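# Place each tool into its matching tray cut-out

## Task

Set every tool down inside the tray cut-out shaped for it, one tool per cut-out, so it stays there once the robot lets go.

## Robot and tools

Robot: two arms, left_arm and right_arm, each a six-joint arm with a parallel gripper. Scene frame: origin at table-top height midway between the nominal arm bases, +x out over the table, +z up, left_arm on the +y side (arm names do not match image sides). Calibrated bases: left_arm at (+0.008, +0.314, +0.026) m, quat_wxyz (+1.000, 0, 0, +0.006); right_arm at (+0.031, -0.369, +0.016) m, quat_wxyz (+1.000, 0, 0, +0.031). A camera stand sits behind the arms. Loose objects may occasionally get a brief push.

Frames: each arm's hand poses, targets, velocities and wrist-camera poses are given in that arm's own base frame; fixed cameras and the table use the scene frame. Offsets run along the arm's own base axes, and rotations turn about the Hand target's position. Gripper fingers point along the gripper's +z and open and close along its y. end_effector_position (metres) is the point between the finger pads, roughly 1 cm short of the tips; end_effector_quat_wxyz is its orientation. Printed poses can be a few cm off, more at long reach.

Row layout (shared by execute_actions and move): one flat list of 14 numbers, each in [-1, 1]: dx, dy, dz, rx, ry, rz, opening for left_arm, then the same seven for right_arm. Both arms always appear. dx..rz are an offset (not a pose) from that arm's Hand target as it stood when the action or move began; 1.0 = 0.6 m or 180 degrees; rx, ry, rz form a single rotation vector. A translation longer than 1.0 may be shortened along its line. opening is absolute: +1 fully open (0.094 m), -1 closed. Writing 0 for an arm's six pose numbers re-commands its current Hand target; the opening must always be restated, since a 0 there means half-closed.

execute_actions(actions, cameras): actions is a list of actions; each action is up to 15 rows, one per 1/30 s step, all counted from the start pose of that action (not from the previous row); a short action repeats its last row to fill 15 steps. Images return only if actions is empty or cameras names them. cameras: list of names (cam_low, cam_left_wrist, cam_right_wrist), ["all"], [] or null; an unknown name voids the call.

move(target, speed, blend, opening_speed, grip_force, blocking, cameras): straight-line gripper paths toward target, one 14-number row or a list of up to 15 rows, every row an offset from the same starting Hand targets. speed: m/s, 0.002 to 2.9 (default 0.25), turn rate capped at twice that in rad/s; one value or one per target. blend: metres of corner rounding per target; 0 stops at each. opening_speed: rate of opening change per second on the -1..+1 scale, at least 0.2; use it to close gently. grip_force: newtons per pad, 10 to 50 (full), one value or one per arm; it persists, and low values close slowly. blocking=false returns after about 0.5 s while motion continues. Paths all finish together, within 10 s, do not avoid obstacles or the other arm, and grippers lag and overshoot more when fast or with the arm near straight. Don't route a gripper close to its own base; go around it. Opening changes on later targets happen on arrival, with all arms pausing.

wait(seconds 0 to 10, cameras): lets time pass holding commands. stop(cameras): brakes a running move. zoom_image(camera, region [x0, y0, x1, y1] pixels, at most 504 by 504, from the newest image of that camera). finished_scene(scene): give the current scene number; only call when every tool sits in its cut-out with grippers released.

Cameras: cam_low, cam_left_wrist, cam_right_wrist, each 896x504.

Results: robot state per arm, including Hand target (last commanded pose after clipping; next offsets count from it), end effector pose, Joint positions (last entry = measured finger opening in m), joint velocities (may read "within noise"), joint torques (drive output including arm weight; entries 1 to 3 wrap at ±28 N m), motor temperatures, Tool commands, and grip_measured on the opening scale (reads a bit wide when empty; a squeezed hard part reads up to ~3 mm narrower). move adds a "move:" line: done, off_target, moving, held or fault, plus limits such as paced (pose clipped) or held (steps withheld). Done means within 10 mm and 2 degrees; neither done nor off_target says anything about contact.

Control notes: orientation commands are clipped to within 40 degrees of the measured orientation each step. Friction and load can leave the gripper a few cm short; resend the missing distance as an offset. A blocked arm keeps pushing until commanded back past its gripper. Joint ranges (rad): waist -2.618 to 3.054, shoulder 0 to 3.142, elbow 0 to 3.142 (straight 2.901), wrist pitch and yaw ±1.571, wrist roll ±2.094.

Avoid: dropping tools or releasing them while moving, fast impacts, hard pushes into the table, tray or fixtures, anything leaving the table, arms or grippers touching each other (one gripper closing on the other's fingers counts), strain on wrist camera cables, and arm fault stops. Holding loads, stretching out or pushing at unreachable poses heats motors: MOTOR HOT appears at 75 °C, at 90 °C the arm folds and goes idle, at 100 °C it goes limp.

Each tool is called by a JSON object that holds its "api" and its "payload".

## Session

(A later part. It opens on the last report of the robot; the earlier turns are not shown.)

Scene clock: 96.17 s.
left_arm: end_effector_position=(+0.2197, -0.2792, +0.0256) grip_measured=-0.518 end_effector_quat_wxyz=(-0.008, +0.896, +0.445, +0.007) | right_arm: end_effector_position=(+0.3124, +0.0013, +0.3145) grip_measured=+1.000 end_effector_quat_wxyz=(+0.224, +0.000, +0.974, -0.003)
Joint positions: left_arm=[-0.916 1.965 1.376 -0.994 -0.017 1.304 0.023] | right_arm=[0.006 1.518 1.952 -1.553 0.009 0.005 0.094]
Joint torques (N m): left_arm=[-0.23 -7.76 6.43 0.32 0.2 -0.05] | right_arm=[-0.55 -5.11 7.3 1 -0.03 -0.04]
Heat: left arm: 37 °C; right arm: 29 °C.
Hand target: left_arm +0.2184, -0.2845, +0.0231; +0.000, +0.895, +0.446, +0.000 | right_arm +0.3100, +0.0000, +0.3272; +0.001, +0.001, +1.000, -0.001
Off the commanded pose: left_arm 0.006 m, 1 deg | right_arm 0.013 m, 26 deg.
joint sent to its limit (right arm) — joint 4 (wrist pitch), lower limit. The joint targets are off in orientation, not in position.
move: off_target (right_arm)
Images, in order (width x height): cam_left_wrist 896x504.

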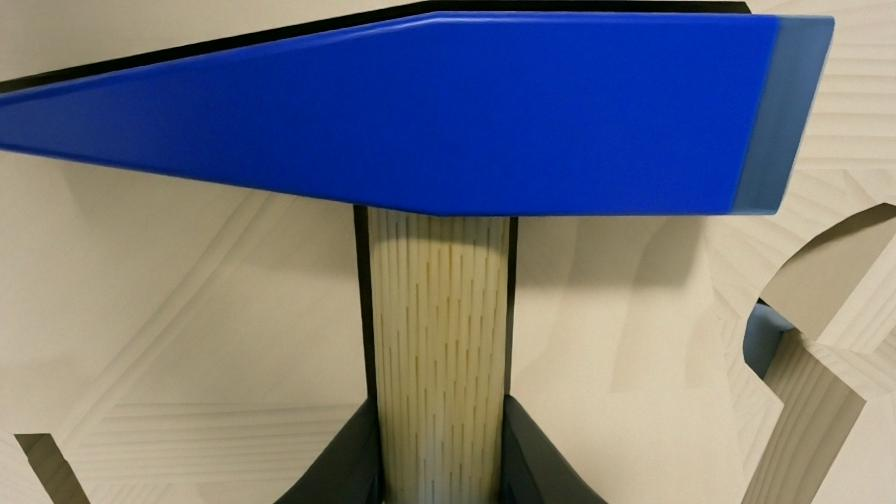

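{"api": "move", "payload": {"target": [[-0.003,-0.005,0.005,0,0,0,-0.98,0,0,0,0,0,0,1],[-0.0025,-0.003,-0.01,0,0,0,-0.98,0,0,0,0,0,0,1]], "cameras": ["cam_left_wrist"], "speed": 0.05}}

Scene clock: 97.77 s.
left_arm: end_effector_position=(+0.2183, -0.2803, +0.0251) grip_measured=-0.518 end_effector_quat_wxyz=(-0.008, +0.895, +0.446, +0.007) | right_arm: end_effector_position=(+0.3124, +0.0013, +0.3145) grip_measured=+1.000 end_effector_quat_wxyz=(+0.224, +0.000, +0.974, -0.003)
Joint positions: left_arm=[-0.921 1.966 1.375 -0.992 -0.017 1.297 0.023] | right_arm=[0.006 1.518 1.952 -1.553 0.009 0.005 0.094]
Joint torques (N m): left_arm=[-0.49 -7.1 5.59 0.56 0.2 -0.05] | right_arm=[-0.55 -5.11 7.3 1 -0.03 -0.04]
Heat: left arm: 36 °C; right arm: 29 °C.
Hand target: left_arm +0.2168, -0.2863, +0.0170; +0.000, +0.895, +0.446, +0.000 | right_arm +0.3100, +0.0000, +0.3272; +0.001, +0.001, +1.000, -0.001
Off the commanded pose: left_arm 0.010 m, 1 deg | right_arm 0.013 m, 26 deg.
joint sent to its limit (right arm) — joint 4 (wrist pitch), lower limit. The joint targets are off in orientation, not in position.
move: off_target (right_arm)
Images, in order (width x height): cam_left_wrist 896x504.

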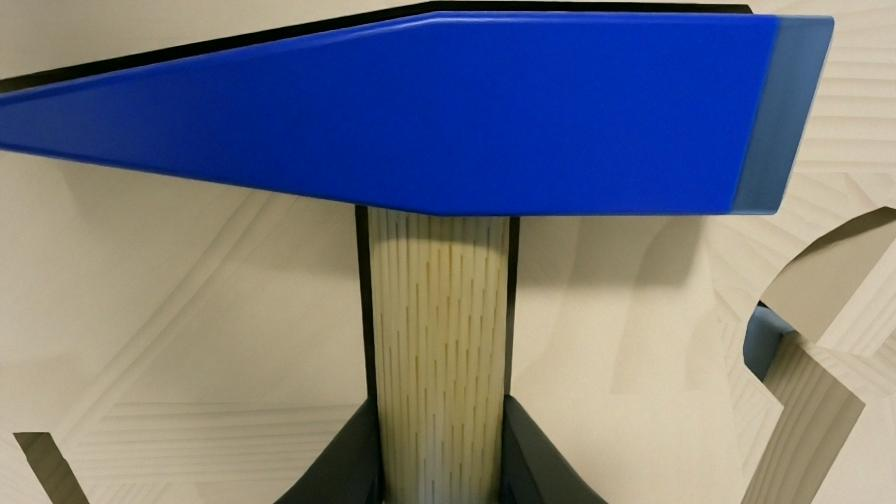

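{"api": "move", "payload": {"target": [[0.001,0.003,0.009,0,0,0,-0.98,0,0,0,0,0,0,1]], "cameras": ["cam_left_wrist"], "speed": 0.05}}

{"api": "move", "payload": {"target": [[0,0,0,0,0,0,-0.42,0,0,0,0,0,0,1]], "cameras": ["cam_left_wrist"], "opening_speed": 0.2}}

Scene clock: 101.63 s.
left_arm: end_effector_position=(+0.2183, -0.2803, +0.0251) grip_measured=-0.518 end_effector_quat_wxyz=(-0.008, +0.895, +0.446, +0.007) | right_arm: end_effector_position=(+0.3124, +0.0013, +0.3145) grip_measured=+1.000 end_effector_quat_wxyz=(+0.224, +0.000, +0.974, -0.003)
Joint positions: left_arm=[-0.921 1.966 1.375 -0.992 -0.017 1.297 0.023] | right_arm=[0.006 1.518 1.952 -1.553 0.009 0.005 0.094]
Joint torques (N m): left_arm=[0.01 -7.79 6.16 0.37 0.18 -0.01] | right_arm=[-0.55 -5.11 7.28 1 -0.03 -0.04]
Heat: left arm: 36 °C; right arm: 29 °C.
Hand target: left_arm +0.2174, -0.2845, +0.0224; +0.000, +0.895, +0.446, +0.000 | right_arm +0.3100, +0.0000, +0.3272; +0.001, +0.001, +1.000, -0.001
Off the commanded pose: left_arm 0.005 m, 1 deg | right_arm 0.013 m, 26 deg.
joint sent to its limit (right arm) — joint 4 (wrist pitch), lower limit. The joint targets are off in orientation, not in position.
move: off_target (right_arm)
Images, in order (width x height): cam_left_wrist 896x504.

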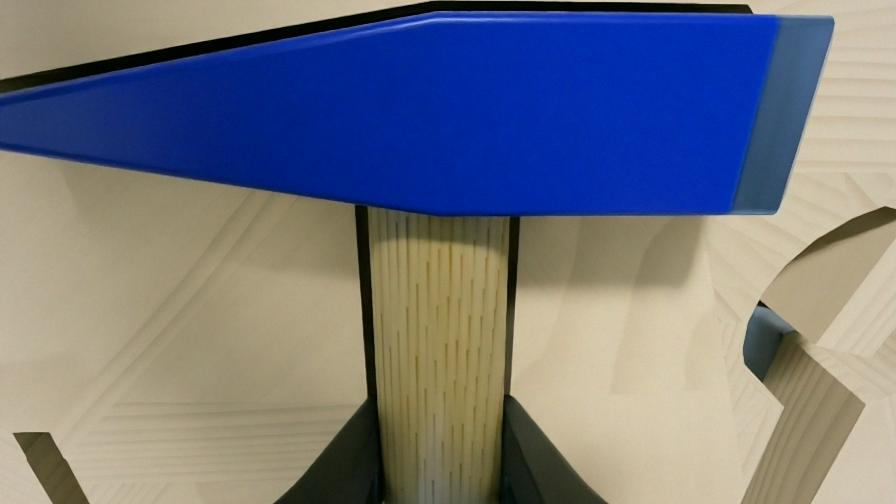

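Scene clock: 104.63 s.
left_arm: end_effector_position=(+0.2166, -0.2811, +0.0251) grip_measured=-0.422 end_effector_quat_wxyz=(-0.008, +0.895, +0.445, +0.003) | right_arm: end_effector_position=(+0.3124, +0.0013, +0.3145) grip_measured=+1.000 end_effector_quat_wxyz=(+0.224, +0.000, +0.974, -0.003)
Joint positions: left_arm=[-0.922 1.966 1.375 -0.994 -0.009 1.297 0.027] | right_arm=[0.006 1.518 1.952 -1.553 0.009 0.005 0.094]
Joint torques (N m): left_arm=[0.06 -7.82 6.27 0.36 0.1 0.01] | right_arm=[-0.55 -5.11 7.28 1 -0.04 -0.04]
Heat: left arm: 35 °C; right arm: 29 °C.
Hand target: left_arm +0.2175, -0.2844, +0.0224; -0.001, +0.895, +0.446, +0.000 | right_arm +0.3100, +0.0000, +0.3272; +0.001, +0.001, +1.000, -0.001
Off the commanded pose: left_arm 0.004 m, 1 deg | right_arm 0.013 m, 26 deg.
joint sent to its limit (right arm) — joint 4 (wrist pitch), lower limit. The joint targets are off in orientation, not in position.
move: off_target (right_arm)
Images, in order (width x height): cam_left_wrist 896x504.

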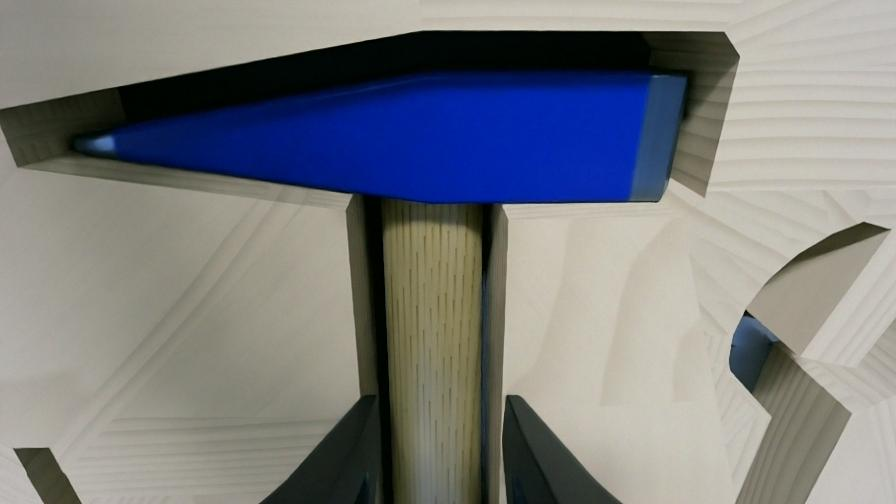

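{"api": "move", "payload": {"target": [[0,0,0.2,0,0,0,-0.42,0,0,0,0,0,0,1]], "cameras": ["cam_left_wrist"]}}

{"api": "move", "payload": {"target": [[0.15,0.6,0.15,0,0,0.6,1,0,0,0,0,0,0,1]], "cameras": ["cam_right_wrist"]}}

Scene clock: 106.27 s.
left_arm: end_effector_position=(+0.2196, -0.2849, +0.1393) grip_measured=-0.421 end_effector_quat_wxyz=(+0.001, +0.895, +0.445, +0.005) | right_arm: end_effector_position=(+0.3124, +0.0013, +0.3145) grip_measured=+1.000 end_effector_quat_wxyz=(+0.224, +0.000, +0.974, -0.003)
Joint positions: left_arm=[-0.922 1.909 1.757 -1.414 -0.009 1.297 0.027] | right_arm=[0.006 1.518 1.952 -1.553 0.009 0.005 0.094]
Joint torques (N m): left_arm=[0.12 -7.94 7.99 -0.11 0.1 -0.01] | right_arm=[-0.55 -5.11 7.3 1 -0.04 -0.04]
Heat: left arm: 35 °C; right arm: 29 °C.
Hand target: left_arm +0.2175, -0.2844, +0.1424; +0.000, +0.895, +0.446, +0.000 | right_arm +0.3100, +0.0000, +0.3272; +0.001, +0.001, +1.000, -0.001
Off the commanded pose: left_arm 0.004 m, 1 deg | right_arm 0.013 m, 26 deg.
joint sent to its limit (right arm) — joint 4 (wrist pitch), lower limit. The joint targets are off in orientation, not in position.
move: off_target (right_arm)
Images, in order (width x height): cam_left_wrist 896x504.

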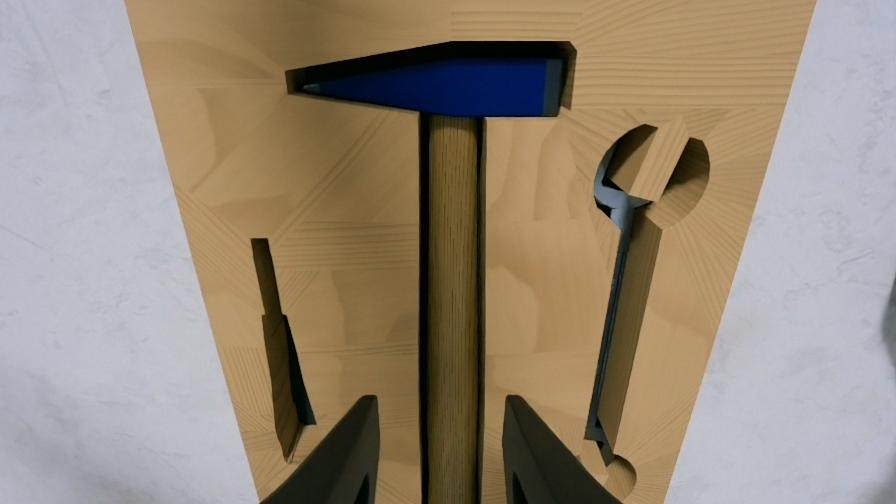

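Scene clock: 110.73 s.
left_arm: end_effector_position=(+0.3059, +0.0757, +0.2297) grip_measured=+0.999 end_effector_quat_wxyz=(+0.070, +0.171, +0.982, +0.035) | right_arm: end_effector_position=(+0.3124, +0.0013, +0.3145) grip_measured=+1.000 end_effector_quat_wxyz=(+0.224, +0.000, +0.974, -0.003)
Joint positions: left_arm=[0.234 1.658 1.807 -1.564 -0.009 0.579 0.094] | right_arm=[0.006 1.518 1.952 -1.553 0.009 0.005 0.094]
Joint torques (N m): left_arm=[0.42 -5.01 8.66 0.32 0.11 -0.11] | right_arm=[-0.55 -5.11 7.3 1 -0.03 -0.04]
Heat: left arm: 35 °C; right arm: 29 °C.
Hand target: left_arm +0.3076, +0.0756, +0.2323; +0.000, +0.166, +0.986, +0.000 | right_arm +0.3100, +0.0000, +0.3272; +0.001, +0.001, +1.000, -0.001
Off the commanded pose: left_arm 0.003 m, 9 deg | right_arm 0.013 m, 26 deg.
joint sent to its limit (left arm) — joint 4 (wrist pitch), lower limit. The joint targets are off in orientation, not in position.
joint sent to its limit (right arm) — joint 4 (wrist pitch), lower limit. The joint targets are off in orientation, not in position.
move: off_target (left_arm, right_arm)
Images, in order (width x height): cam_right_wrist 896x504.

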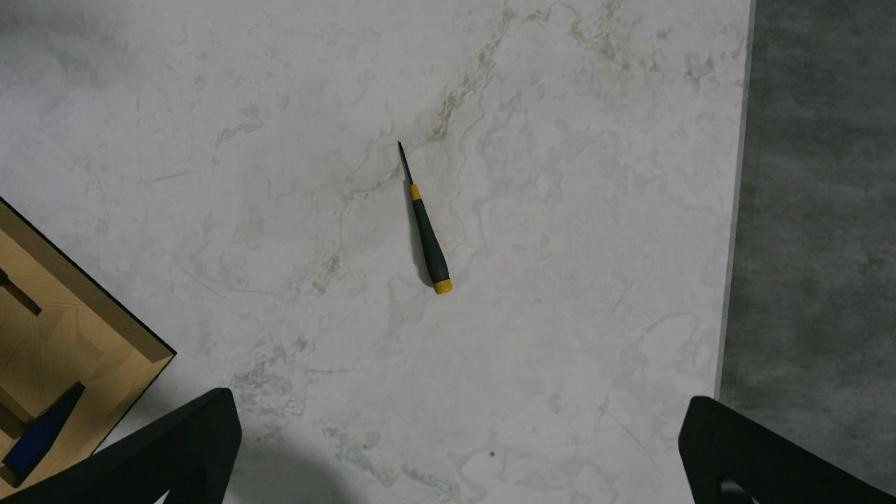

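{"api": "move", "payload": {"target": [0,0,0,0,0,0,1,0.083,0.067,-0.33,0,0,0.111,1], "cameras": ["cam_right_wrist"]}}

Scene clock: 113.07 s.
left_arm: end_effector_position=(+0.3059, +0.0757, +0.2297) grip_measured=+0.999 end_effector_quat_wxyz=(+0.070, +0.170, +0.982, +0.035) | right_arm: end_effector_position=(+0.3570, +0.0378, +0.1327) grip_measured=+1.000 end_effector_quat_wxyz=(+0.001, -0.166, +0.986, -0.001)
Joint positions: left_arm=[0.234 1.658 1.807 -1.564 -0.009 0.578 0.094] | right_arm=[0.104 1.907 1.728 -1.391 0.002 -0.231 0.094]
Joint torques (N m): left_arm=[0.31 -5.01 8.62 0.32 0.12 -0.1] | right_arm=[0.47 -6.95 5.75 0.39 0.02 -0.06]
Heat: left arm: 35 °C; right arm: 29 °C.
Hand target: left_arm +0.3076, +0.0756, +0.2323; +0.000, +0.166, +0.986, +0.000 | right_arm +0.3598, +0.0403, +0.1291; +0.001, -0.173, +0.985, -0.001
Off the commanded pose: left_arm 0.003 m, 9 deg | right_arm 0.005 m, 1 deg.
joint sent to its limit (left arm) — joint 4 (wrist pitch), lower limit. The joint targets are off in orientation, not in position.
move: off_target (left_arm)
Images, in order (width x height): cam_right_wrist 896x504.

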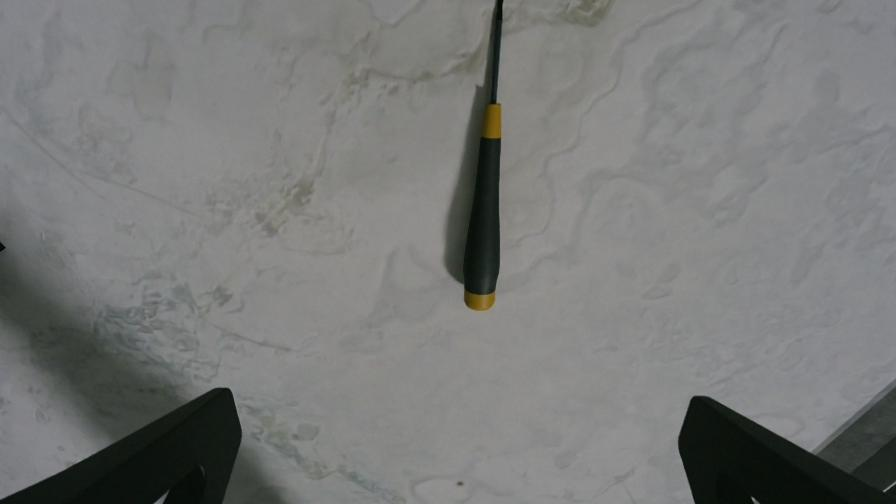

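{"api": "move", "payload": {"target": [0,0,0,0,0,0,1,0.006,-0.018,-0.165,0,0,-0.008,0], "cameras": ["cam_right_wrist"]}}

Scene clock: 114.53 s.
left_arm: end_effector_position=(+0.3059, +0.0757, +0.2297) grip_measured=+0.999 end_effector_quat_wxyz=(+0.070, +0.170, +0.982, +0.035) | right_arm: end_effector_position=(+0.3642, +0.0314, +0.0380) grip_measured=+0.001 end_effector_quat_wxyz=(+0.007, -0.160, +0.987, -0.001)
Joint positions: left_arm=[0.234 1.658 1.807 -1.564 -0.009 0.578 0.094] | right_arm=[0.084 1.964 1.427 -1.02 0.002 -0.237 0.047]
Joint torques (N m): left_arm=[0.42 -5.04 8.75 0.32 0.11 -0.09] | right_arm=[-0.36 -6.93 4.82 0.45 0.03 -0.04]
Heat: left arm: 34 °C; right arm: 29 °C.
Hand target: left_arm +0.3076, +0.0756, +0.2323; +0.000, +0.166, +0.986, +0.000 | right_arm +0.3634, +0.0295, +0.0301; +0.001, -0.160, +0.987, -0.001
Off the commanded pose: left_arm 0.003 m, 9 deg | right_arm 0.008 m, 1 deg.
joint sent to its limit (left arm) — joint 4 (wrist pitch), lower limit. The joint targets are off in orientation, not in position.
move: off_target (left_arm)
Images, in order (width x height): cam_right_wrist 896x504.

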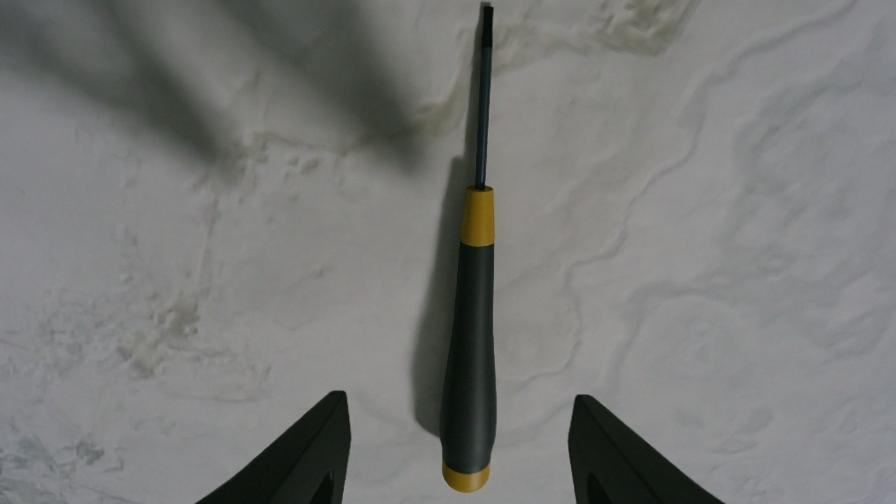

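{"api": "move", "payload": {"target": [0,0,0,0,0,0,1,0.001,-0.006,-0.065,0,0,-0.003,-0.3], "cameras": ["cam_right_wrist"], "speed": 0.08}}

Scene clock: 115.90 s.
left_arm: end_effector_position=(+0.3059, +0.0757, +0.2297) grip_measured=+0.999 end_effector_quat_wxyz=(+0.070, +0.170, +0.982, +0.035) | right_arm: end_effector_position=(+0.3672, +0.0284, +0.0018) grip_measured=-0.299 end_effector_quat_wxyz=(+0.011, -0.156, +0.988, -0.002)
Joint positions: left_arm=[0.234 1.658 1.807 -1.564 -0.009 0.578 0.094] | right_arm=[0.075 2.015 1.347 -0.881 0.002 -0.238 0.033]
Joint torques (N m): left_arm=[0.28 -5.12 8.73 0.34 0.11 -0.07] | right_arm=[-0.44 -6.69 4.38 0.47 0.02 -0.03]
Heat: left arm: 34 °C; right arm: 29 °C.
Hand target: left_arm +0.3076, +0.0756, +0.2323; +0.000, +0.166, +0.986, +0.000 | right_arm +0.3641, +0.0259, -0.0089; +0.001, -0.156, +0.988, -0.001
Off the commanded pose: left_arm 0.003 m, 9 deg | right_arm 0.011 m, 1 deg.
joint sent to its limit (left arm) — joint 4 (wrist pitch), lower limit. The joint targets are off in orientation, not in position.
move: off_target (left_arm, right_arm)
Images, in order (width x height): cam_right_wrist 896x504.

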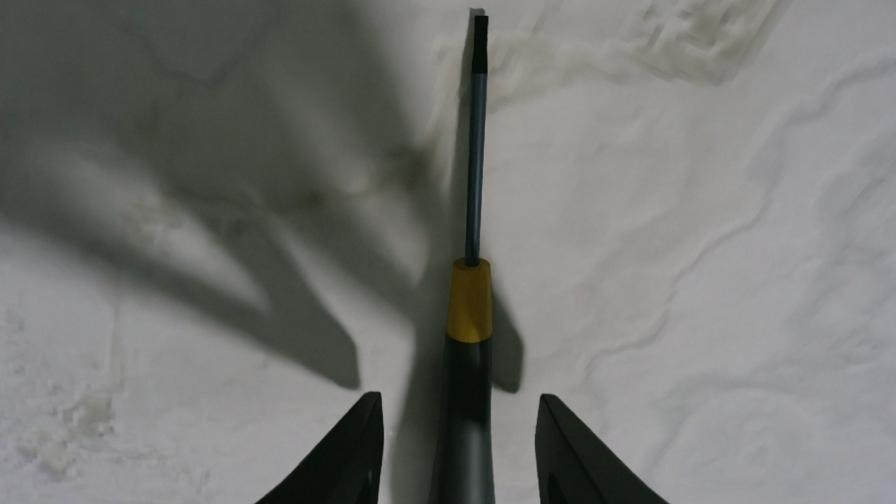

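{"api": "move", "payload": {"target": [[0,0,0,0,0,0,1,0,0,-0.008,0,0,0,-0.3],[0,0,0,0,0,0,1,0,0,-0.008,0,0,0,-0.98],[0,0,0,0,0,0,1,0,0,0.12,0,0,0,-0.98]], "cameras": ["cam_right_wrist"], "speed": 0.12, "opening_speed": 0.5}}

Scene clock: 119.87 s.
left_arm: end_effector_position=(+0.3059, +0.0757, +0.2297) grip_measured=+0.999 end_effector_quat_wxyz=(+0.070, +0.170, +0.982, +0.035) | right_arm: end_effector_position=(+0.3535, +0.0274, +0.0435) grip_measured=-0.811 end_effector_quat_wxyz=(-0.029, -0.156, +0.987, +0.001)
Joint positions: left_arm=[0.234 1.658 1.807 -1.564 -0.009 0.578 0.094] | right_arm=[0.075 1.984 1.476 -1.121 0.002 -0.238 0.009]
Joint torques (N m): left_arm=[0.39 -4.98 8.7 0.32 0.12 -0.1] | right_arm=[-0.44 -10.85 7.91 0.1 0.03 -0.03]
Heat: left arm: 33 °C; right arm: 30 °C.
Hand target: left_arm +0.3076, +0.0756, +0.2323; +0.000, +0.166, +0.986, +0.000 | right_arm +0.3641, +0.0259, +0.0631; +0.001, -0.156, +0.988, -0.001
Off the commanded pose: left_arm 0.003 m, 9 deg | right_arm 0.022 m, 3 deg.
joint sent to its limit (left arm) — joint 4 (wrist pitch), lower limit. The joint targets are off in orientation, not in position.
move: off_target (left_arm, right_arm); target 2's new opening was sent with right_arm's hand 0.017 m and 2 deg from that target
Images, in order (width x height): cam_right_wrist 896x504.

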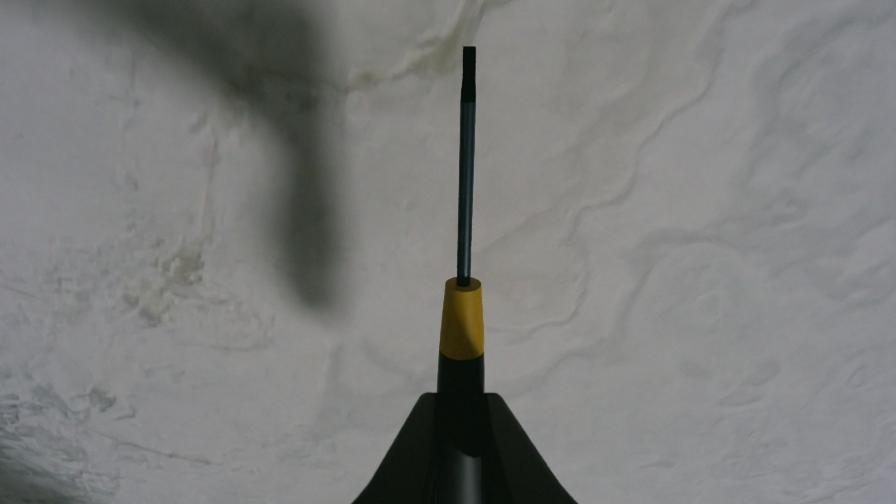

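{"api": "move", "payload": {"target": [[0,0,0,0,0,0,1,0,0,0.02,0,0,-0.556,-0.98],[0,0,0,0,0,0,1,0,0,-0.122,0,0,-0.556,-0.98]], "cameras": ["cam_right_wrist"], "speed": [0.4,0.1]}}

Scene clock: 124.23 s.
left_arm: end_effector_position=(+0.3059, +0.0757, +0.2297) grip_measured=+0.999 end_effector_quat_wxyz=(+0.070, +0.170, +0.982, +0.035) | right_arm: end_effector_position=(+0.3671, +0.0291, +0.0015) grip_measured=-0.811 end_effector_quat_wxyz=(+0.004, +0.653, +0.757, +0.010)
Joint positions: left_arm=[0.234 1.658 1.807 -1.564 -0.009 0.578 0.094] | right_arm=[0.072 2.018 1.35 -0.884 -0.008 1.496 0.009]
Joint torques (N m): left_arm=[0.34 -5.01 8.73 0.35 0.11 -0.1] | right_arm=[-0.2 -6.58 4.31 0.47 0.12 0.1]
Heat: left arm: 33 °C; right arm: 30 °C.
Hand target: left_arm +0.3076, +0.0756, +0.2323; +0.000, +0.166, +0.986, +0.000 | right_arm +0.3641, +0.0258, -0.0100; +0.000, +0.657, +0.754, -0.001
Off the commanded pose: left_arm 0.003 m, 9 deg | right_arm 0.012 m, 1 deg.
joint sent to its limit (left arm) — joint 4 (wrist pitch), lower limit. The joint targets are off in orientation, not in position.
move: off_target (left_arm, right_arm)
Images, in order (width x height): cam_right_wrist 896x504.

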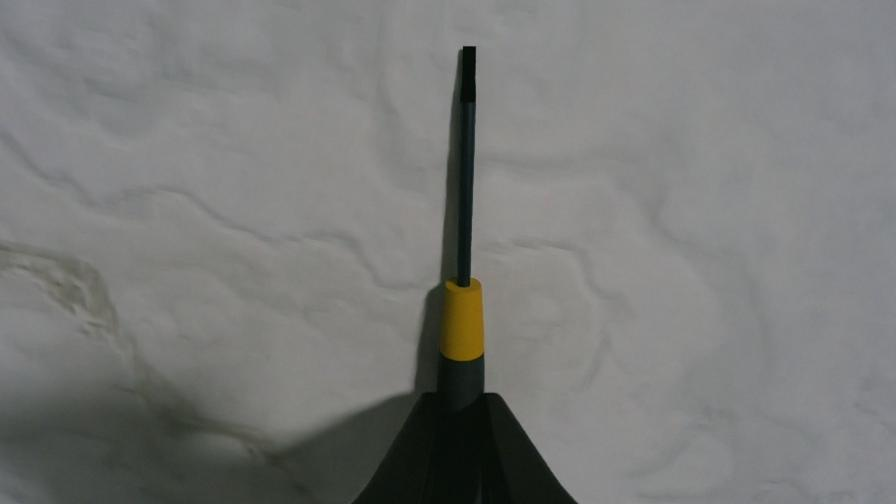

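{"api": "move", "payload": {"target": [[0,0,0,0,0,0,1,0,0,-0.005,0,0,0,-0.98],[0,0,0,0,0,0,1,0,0,-0.005,0,0,0,-0.4],[0,0,0,0,0,0,1,0,0,0.1,0,0,0,-0.4]], "cameras": ["cam_right_wrist"], "speed": [0.05,0.05,0.1], "opening_speed": 0.6}}

{"api": "move", "payload": {"target": [[0,0,0,0,0,0,1,0,0,0.1,0,0,0.5,0],[0,0,0,0,0,0,1,0,0,0.1,0,0,1.0,0]], "cameras": ["cam_right_wrist"], "speed": 0.4, "blend": [0.02,0]}}

Scene clock: 127.77 s.
left_arm: end_effector_position=(+0.3059, +0.0757, +0.2297) grip_measured=+0.999 end_effector_quat_wxyz=(+0.070, +0.170, +0.982, +0.035) | right_arm: end_effector_position=(+0.3542, +0.0281, +0.0295) grip_measured=-0.401 end_effector_quat_wxyz=(-0.023, +0.653, +0.757, -0.017)
Joint positions: left_arm=[0.234 1.658 1.807 -1.564 -0.009 0.578 0.094] | right_arm=[0.072 2.001 1.443 -1.069 -0.008 1.496 0.028]
Joint torques (N m): left_arm=[0.29 -5.01 8.75 0.33 0.11 -0.11] | right_arm=[-0.2 -11.08 7.84 0.04 0.11 0.1]
Motor temperatures (°C): left_arm=[22 32 33 25 23 21 20] | right_arm=[21 30 28 27 24 22 21]
Heat: left arm: 33 °C; right arm: 30 °C.
Hand target: left_arm +0.3076, +0.0756, +0.2323; +0.000, +0.166, +0.986, +0.000 | right_arm +0.3641, +0.0258, +0.0499; +0.000, +0.657, +0.754, -0.001
Off the commanded pose: left_arm 0.003 m, 9 deg | right_arm 0.023 m, 3 deg.
joint sent to its limit (left arm) — joint 4 (wrist pitch), lower limit. The joint targets are off in orientation, not in position.
move: off_target (left_arm, right_arm); target 2's new opening was sent with right_arm's hand 0.016 m and 2 deg from that target
Images, in order (width x height): cam_right_wrist 896x504.

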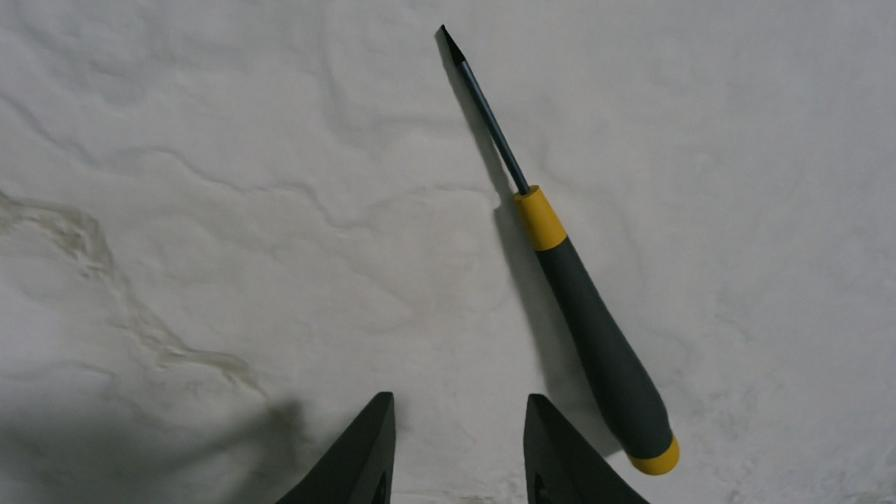

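Scene clock: 132.60 s.
left_arm: end_effector_position=(+0.3059, +0.0757, +0.2297) grip_measured=+0.999 end_effector_quat_wxyz=(+0.070, +0.170, +0.982, +0.035) | right_arm: end_effector_position=(+0.3550, +0.0248, +0.0865) grip_measured=-0.001 end_effector_quat_wxyz=(+0.028, +0.752, -0.658, -0.020)
Joint positions: left_arm=[0.234 1.658 1.807 -1.564 -0.009 0.578 0.094] | right_arm=[0.072 1.969 1.627 -1.298 0.011 -1.631 0.047]
Joint torques (N m): left_arm=[0.38 -5.04 8.72 0.34 0.13 -0.1] | right_arm=[-0.32 -11.29 8.62 0.07 -0.08 -0.07]
Heat: left arm: 33 °C; right arm: 31 °C.
Hand target: left_arm +0.3076, +0.0756, +0.2323; +0.000, +0.166, +0.986, +0.000 | right_arm +0.3641, +0.0258, +0.1100; -0.001, +0.754, -0.657, +0.000
Off the commanded pose: left_arm 0.003 m, 9 deg | right_arm 0.025 m, 4 deg.
joint sent to its limit (left arm) — joint 4 (wrist pitch), lower limit. The joint targets are off in orientation, not in position.
move: off_target (left_arm, right_arm)
Images, in order (width x height): cam_right_wrist 896x504.

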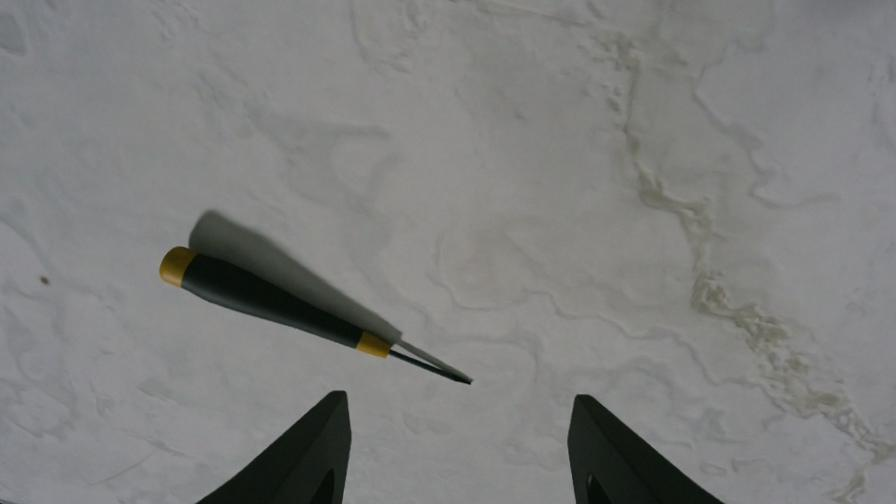

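{"api": "move", "payload": {"target": [[0,0,0,0,0,0,1,-0.125,-0.015,0.02,0,0,-0.62,0.2]], "cameras": ["cam_right_wrist"], "speed": 0.4}}

Scene clock: 136.30 s.
left_arm: end_effector_position=(+0.3059, +0.0757, +0.2297) grip_measured=+0.999 end_effector_quat_wxyz=(+0.070, +0.170, +0.982, +0.035) | right_arm: end_effector_position=(+0.2920, +0.0181, +0.1157) grip_measured=+0.199 end_effector_quat_wxyz=(-0.013, +0.114, +0.993, -0.004)
Joint positions: left_arm=[0.234 1.658 1.807 -1.564 -0.009 0.578 0.094] | right_arm=[0.06 1.676 1.376 -1.298 0.003 0.289 0.056]
Joint torques (N m): left_arm=[0.36 -5.04 8.76 0.33 0.12 -0.08] | right_arm=[-0.25 -8.58 4.42 0.28 0.03 0.08]
Heat: left arm: 33 °C; right arm: 31 °C.
Hand target: left_arm +0.3076, +0.0756, +0.2323; +0.000, +0.166, +0.986, +0.000 | right_arm +0.2891, +0.0168, +0.1219; +0.001, +0.120, +0.993, -0.001
Off the commanded pose: left_arm 0.003 m, 9 deg | right_arm 0.007 m, 2 deg.
joint sent to its limit (left arm) — joint 4 (wrist pitch), lower limit. The joint targets are off in orientation, not in position.
move: off_target (left_arm)
Images, in order (width x height): cam_right_wrist 896x504.

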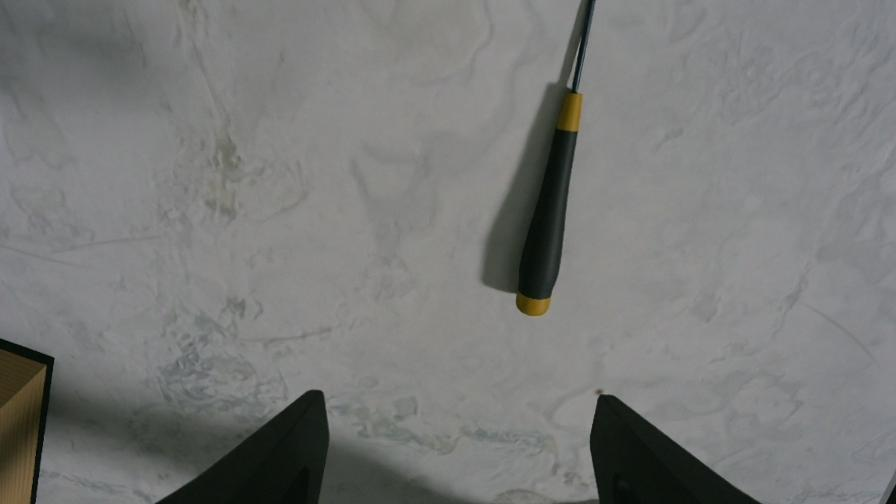

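{"api": "move", "payload": {"target": [[0,0,0,0,0,0,1,-0.015,-0.065,-0.115,0,0,-0.033,0]], "cameras": ["cam_right_wrist"]}}

Scene clock: 137.67 s.
left_arm: end_effector_position=(+0.3059, +0.0757, +0.2297) grip_measured=+0.999 end_effector_quat_wxyz=(+0.070, +0.170, +0.982, +0.035) | right_arm: end_effector_position=(+0.2812, -0.0214, +0.0539) grip_measured=+0.001 end_effector_quat_wxyz=(-0.004, +0.172, +0.985, -0.002)
Joint positions: left_arm=[0.234 1.658 1.807 -1.564 -0.009 0.578 0.094] | right_arm=[-0.078 1.662 1.112 -1.029 0.003 0.269 0.047]
Joint torques (N m): left_arm=[0.39 -5.04 8.66 0.35 0.13 -0.1] | right_arm=[-0.18 -6.28 4.3 0.41 0.02 -0.04]
Heat: left arm: 33 °C; right arm: 31 °C.
Hand target: left_arm +0.3076, +0.0756, +0.2323; +0.000, +0.166, +0.986, +0.000 | right_arm +0.2801, -0.0222, +0.0529; +0.000, +0.171, +0.985, -0.001
Off the commanded pose: left_arm 0.003 m, 9 deg | right_arm 0.002 m, 1 deg.
joint sent to its limit (left arm) — joint 4 (wrist pitch), lower limit. The joint targets are off in orientation, not in position.
move: off_target (left_arm)
Images, in order (width x height): cam_right_wrist 896x504.

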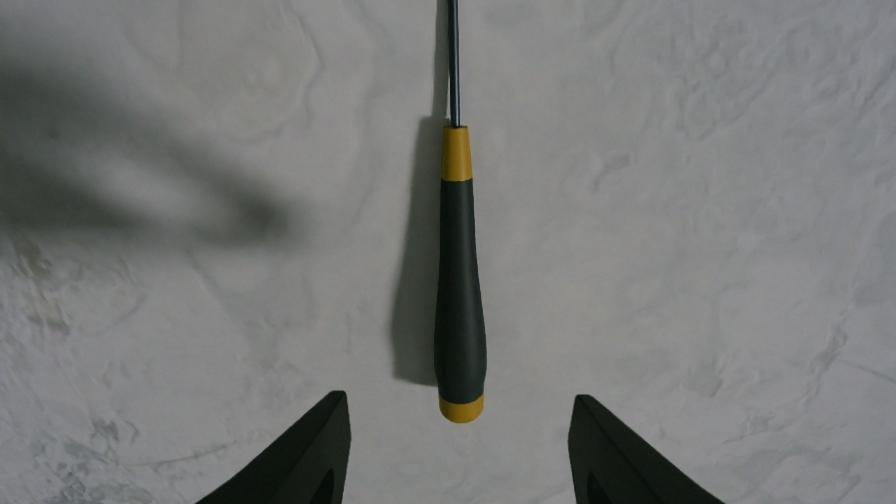

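{"api": "move", "payload": {"target": [[0,0,0,0,0,0,1,0.009,-0.003,-0.085,0,0,0,-0.4]], "cameras": ["cam_right_wrist"], "speed": 0.08}}

Scene clock: 139.20 s.
left_arm: end_effector_position=(+0.3059, +0.0757, +0.2297) grip_measured=+0.999 end_effector_quat_wxyz=(+0.070, +0.170, +0.982, +0.035) | right_arm: end_effector_position=(+0.2886, -0.0220, +0.0095) grip_measured=-0.398 end_effector_quat_wxyz=(+0.008, +0.170, +0.985, -0.001)
Joint positions: left_arm=[0.234 1.658 1.807 -1.564 -0.009 0.578 0.094] | right_arm=[-0.078 1.735 1.004 -0.824 0.003 0.264 0.028]
Joint torques (N m): left_arm=[0.31 -5.01 8.62 0.34 0.12 -0.09] | right_arm=[-0.53 -4.68 4.19 0.47 0.03 -0.04]
Heat: left arm: 33 °C; right arm: 31 °C.
Hand target: left_arm +0.3076, +0.0756, +0.2323; +0.000, +0.166, +0.986, +0.000 | right_arm +0.2855, -0.0240, +0.0020; +0.000, +0.171, +0.985, -0.001
Off the commanded pose: left_arm 0.003 m, 9 deg | right_arm 0.008 m, 1 deg.
joint sent to its limit (left arm) — joint 4 (wrist pitch), lower limit. The joint targets are off in orientation, not in position.
move: off_target (left_arm)
Images, in order (width x height): cam_right_wrist 896x504.

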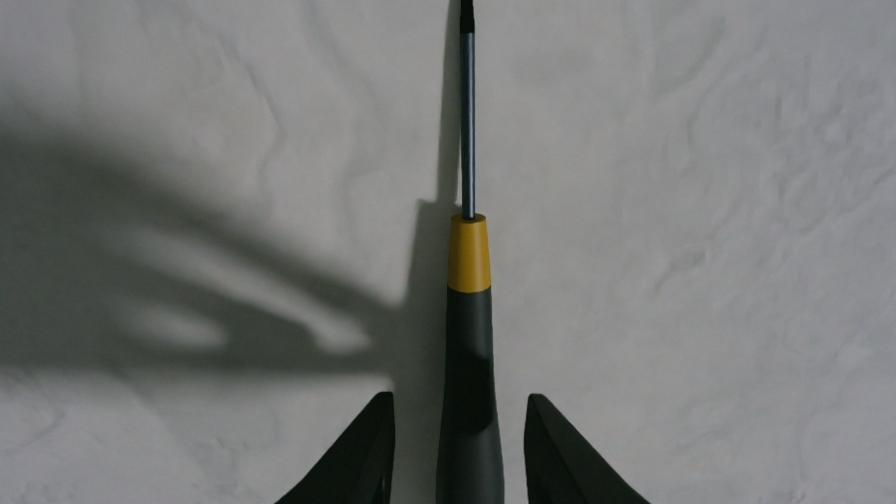

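{"api": "move", "payload": {"target": [[0,0,0,0,0,0,1,-0.002,-0.0025,-0.024,0,0,0,-0.4]], "cameras": ["cam_right_wrist"], "speed": 0.05}}

Scene clock: 140.37 s.
left_arm: end_effector_position=(+0.3059, +0.0757, +0.2297) grip_measured=+0.999 end_effector_quat_wxyz=(+0.070, +0.170, +0.982, +0.035) | right_arm: end_effector_position=(+0.2883, -0.0238, -0.0042) grip_measured=-0.398 end_effector_quat_wxyz=(+0.009, +0.171, +0.985, +0.000)
Joint positions: left_arm=[0.234 1.658 1.807 -1.564 -0.009 0.578 0.094] | right_arm=[-0.084 1.76 0.971 -0.764 0.003 0.259 0.028]
Joint torques (N m): left_arm=[0.32 -5.05 8.72 0.34 0.13 -0.1] | right_arm=[-0.5 -4.62 3.97 0.46 0.02 -0.04]
Heat: left arm: 33 °C; right arm: 31 °C.
Hand target: left_arm +0.3076, +0.0756, +0.2323; +0.000, +0.166, +0.986, +0.000 | right_arm +0.2843, -0.0255, -0.0125; +0.000, +0.171, +0.985, -0.001
Off the commanded pose: left_arm 0.003 m, 9 deg | right_arm 0.009 m, 1 deg.
joint sent to its limit (left arm) — joint 4 (wrist pitch), lower limit. The joint targets are off in orientation, not in position.
move: off_target (left_arm)
Images, in order (width x height): cam_right_wrist 896x504.

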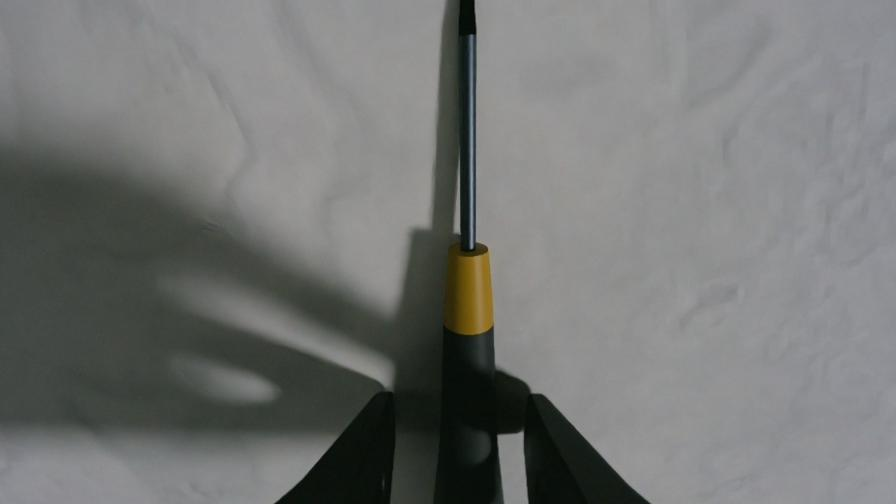

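{"api": "move", "payload": {"target": [[0,0,0,0,0,0,1,0,0,0,0,0,0,-0.98],[0,0,0,0,0,0,1,0.0,0,0.07,0,0,0,-0.98],[0,0,0,0,0,0,1,0.06,0.02,0.07,0,0,-0.37,-0.98],[0,0,0,0,0,0,1,0.06,0.02,0.01,0,0,-0.37,-0.98]], "cameras": ["cam_right_wrist"], "speed": [0.1,0.1,0.4,0.1], "opening_speed": 0.6}}

Scene clock: 146.00 s.
left_arm: end_effector_position=(+0.3059, +0.0757, +0.2297) grip_measured=+0.999 end_effector_quat_wxyz=(+0.070, +0.170, +0.982, +0.035) | right_arm: end_effector_position=(+0.3251, -0.0149, +0.0021) grip_measured=-0.762 end_effector_quat_wxyz=(+0.007, +0.684, +0.729, +0.009)
Joint positions: left_arm=[0.234 1.658 1.807 -1.564 -0.009 0.578 0.094] | right_arm=[-0.052 1.869 1.14 -0.82 -0.005 1.454 0.011]
Joint torques (N m): left_arm=[0.28 -5.11 8.7 0.35 0.11 -0.08] | right_arm=[0.62 -5.65 4.26 0.38 0.09 0.11]
Heat: left arm: 33 °C; right arm: 31 °C.
Hand target: left_arm +0.3076, +0.0756, +0.2323; +0.000, +0.166, +0.986, +0.000 | right_arm +0.3203, -0.0135, -0.0065; +0.000, +0.684, +0.729, -0.001
Off the commanded pose: left_arm 0.003 m, 9 deg | right_arm 0.010 m, 1 deg.
joint sent to its limit (left arm) — joint 4 (wrist pitch), lower limit. The joint targets are off in orientation, not in position.
move: off_target (left_arm)
Images, in order (width x height): cam_right_wrist 896x504.

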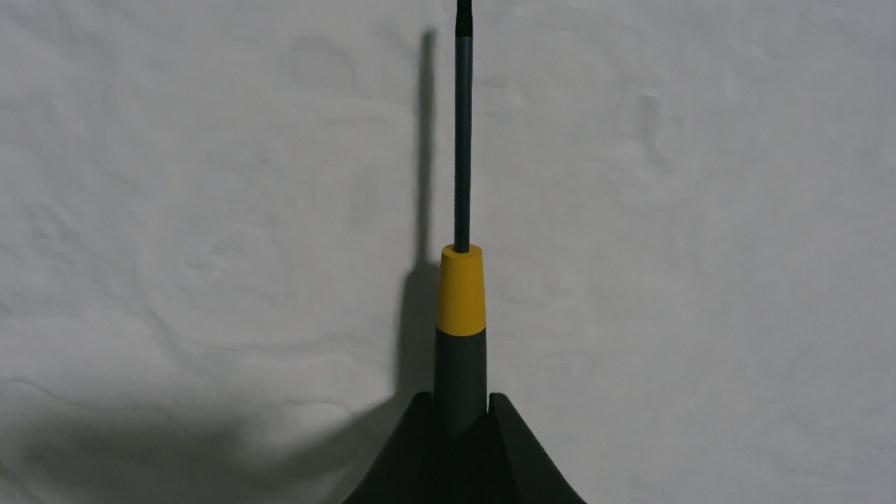

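Tip is off the table; lower to the original grip height.

{"api": "move", "payload": {"target": [[0,0,0,0,0,0,1,0,0,-0.013,0,0,0,-0.98]], "cameras": ["cam_right_wrist"], "speed": 0.04}}

Scene clock: 146.90 s.
left_arm: end_effector_position=(+0.3059, +0.0757, +0.2297) grip_measured=+0.999 end_effector_quat_wxyz=(+0.070, +0.170, +0.982, +0.035) | right_arm: end_effector_position=(+0.3259, -0.0150, -0.0039) grip_measured=-0.762 end_effector_quat_wxyz=(+0.008, +0.684, +0.729, +0.010)
Joint positions: left_arm=[0.234 1.658 1.807 -1.564 -0.009 0.578 0.094] | right_arm=[-0.052 1.88 1.128 -0.794 -0.005 1.454 0.011]
Joint torques (N m): left_arm=[0.32 -5 8.65 0.34 0.11 -0.1] | right_arm=[0.61 -5.44 4 0.43 0.09 0.1]
Heat: left arm: 33 °C; right arm: 31 °C.
Hand target: left_arm +0.3076, +0.0756, +0.2323; +0.000, +0.166, +0.986, +0.000 | right_arm +0.3202, -0.0135, -0.0143; +0.000, +0.684, +0.729, -0.001
Off the commanded pose: left_arm 0.003 m, 9 deg | right_arm 0.012 m, 2 deg.
joint sent to its limit (left arm) — joint 4 (wrist pitch), lower limit. The joint targets are off in orientation, not in position.
move: off_target (left_arm, right_arm)
Images, in order (width x height): cam_right_wrist 896x504.

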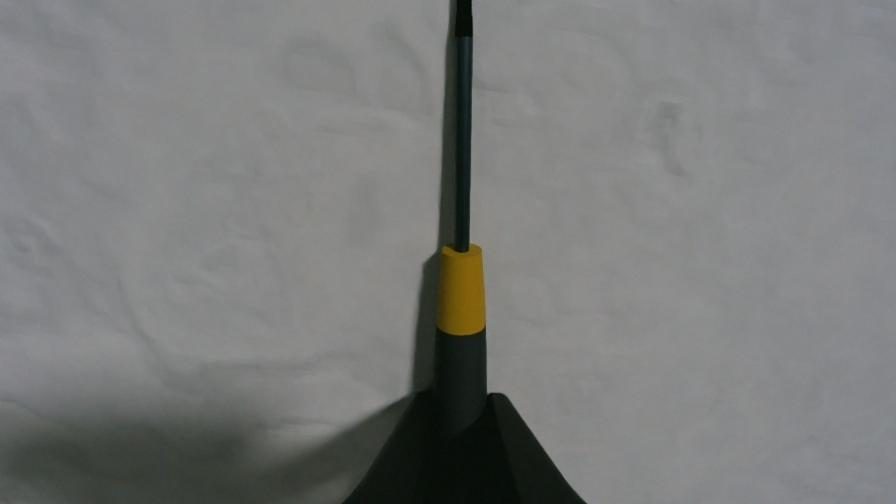

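{"api": "move", "payload": {"target": [[0,0,0,0,0,0,1,0,0,0,0,0,0,-0.4]], "cameras": ["cam_right_wrist"], "opening_speed": 0.3}}

Scene clock: 149.17 s.
left_arm: end_effector_position=(+0.3059, +0.0757, +0.2297) grip_measured=+0.999 end_effector_quat_wxyz=(+0.070, +0.170, +0.982, +0.035) | right_arm: end_effector_position=(+0.3268, -0.0150, -0.0039) grip_measured=-0.402 end_effector_quat_wxyz=(+0.009, +0.684, +0.729, +0.011)
Joint positions: left_arm=[0.234 1.658 1.807 -1.564 -0.009 0.578 0.094] | right_arm=[-0.052 1.88 1.128 -0.79 -0.005 1.455 0.028]
Joint torques (N m): left_arm=[0.34 -5.03 8.72 0.32 0.14 -0.1] | right_arm=[0.62 -5.44 4.01 0.4 0.09 0.1]
Heat: left arm: 33 °C; right arm: 31 °C.
Hand target: left_arm +0.3076, +0.0756, +0.2323; +0.000, +0.166, +0.986, +0.000 | right_arm +0.3202, -0.0135, -0.0143; +0.000, +0.684, +0.729, -0.001
Off the commanded pose: left_arm 0.003 m, 9 deg | right_arm 0.012 m, 2 deg.
joint sent to its limit (left arm) — joint 4 (wrist pitch), lower limit. The joint targets are off in orientation, not in position.
move: off_target (left_arm, right_arm)
Images, in order (width x height): cam_right_wrist 896x504.

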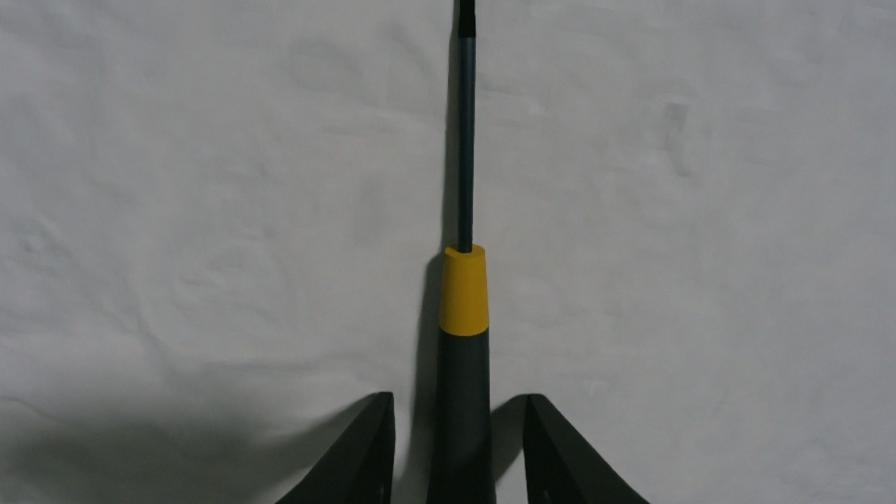

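{"api": "move", "payload": {"target": [[0,0,0,0,0,0,1,0,0,0,0,0,0,0.6]], "opening_speed": 1.0}}

{"api": "move", "payload": {"target": [[0,0,0,0,0,0,1,0.015,0,0.04,0,0,0,0.6],[0,0,0,0,0,0,1,0.03,0,0.15,0,0,0,0.6]], "cameras": ["cam_right_wrist"], "speed": 0.1, "blend": [0.01,0]}}

Scene clock: 150.60 s.
left_arm: end_effector_position=(+0.3059, +0.0757, +0.2297) grip_measured=+0.999 end_effector_quat_wxyz=(+0.070, +0.170, +0.982, +0.035) | right_arm: end_effector_position=(+0.3268, -0.0150, -0.0039) grip_measured=+0.598 end_effector_quat_wxyz=(+0.009, +0.684, +0.729, +0.011)
Joint positions: left_arm=[0.234 1.658 1.807 -1.564 -0.009 0.578 0.094] | right_arm=[-0.052 1.88 1.128 -0.79 -0.005 1.455 0.075]
Joint torques (N m): left_arm=[0.28 -5.03 8.75 0.33 0.12 -0.09] | right_arm=[0.61 -5.44 4.03 0.39 0.09 0.09]
Heat: left arm: 33 °C; right arm: 31 °C.
Hand target: left_arm +0.3076, +0.0756, +0.2323; +0.000, +0.166, +0.986, +0.000 | right_arm +0.3202, -0.0135, -0.0143; +0.000, +0.684, +0.730, -0.001
Off the commanded pose: left_arm 0.003 m, 9 deg | right_arm 0.012 m, 2 deg.
joint sent to its limit (left arm) — joint 4 (wrist pitch), lower limit. The joint targets are off in orientation, not in position.
move: off_target (left_arm, right_arm)

Scene clock: 152.27 s.
left_arm: end_effector_position=(+0.3059, +0.0757, +0.2297) grip_measured=+0.999 end_effector_quat_wxyz=(+0.070, +0.170, +0.982, +0.035) | right_arm: end_effector_position=(+0.3300, -0.0152, +0.0568) grip_measured=+0.598 end_effector_quat_wxyz=(-0.023, +0.684, +0.729, -0.016)
Joint positions: left_arm=[0.234 1.658 1.807 -1.564 -0.009 0.578 0.094] | right_arm=[-0.052 1.88 1.386 -1.133 -0.005 1.456 0.075]
Joint torques (N m): left_arm=[0.34 -4.98 8.73 0.32 0.15 -0.11] | right_arm=[0.79 -10.09 7.97 0.05 0.09 0.11]
Heat: left arm: 33 °C; right arm: 31 °C.
Hand target: left_arm +0.3076, +0.0756, +0.2323; +0.000, +0.166, +0.986, +0.000 | right_arm +0.3383, -0.0135, +0.0758; +0.000, +0.684, +0.729, -0.001
Off the commanded pose: left_arm 0.003 m, 9 deg | right_arm 0.021 m, 3 deg.
joint sent to its limit (left arm) — joint 4 (wrist pitch), lower limit. The joint targets are off in orientation, not in position.
move: off_target (left_arm, right_arm)
Images, in order (width x height): cam_right_wrist 896x504.

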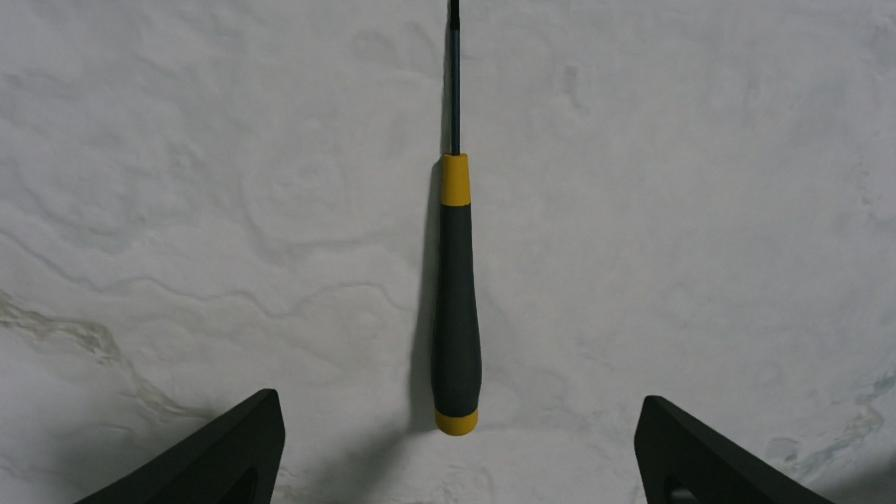

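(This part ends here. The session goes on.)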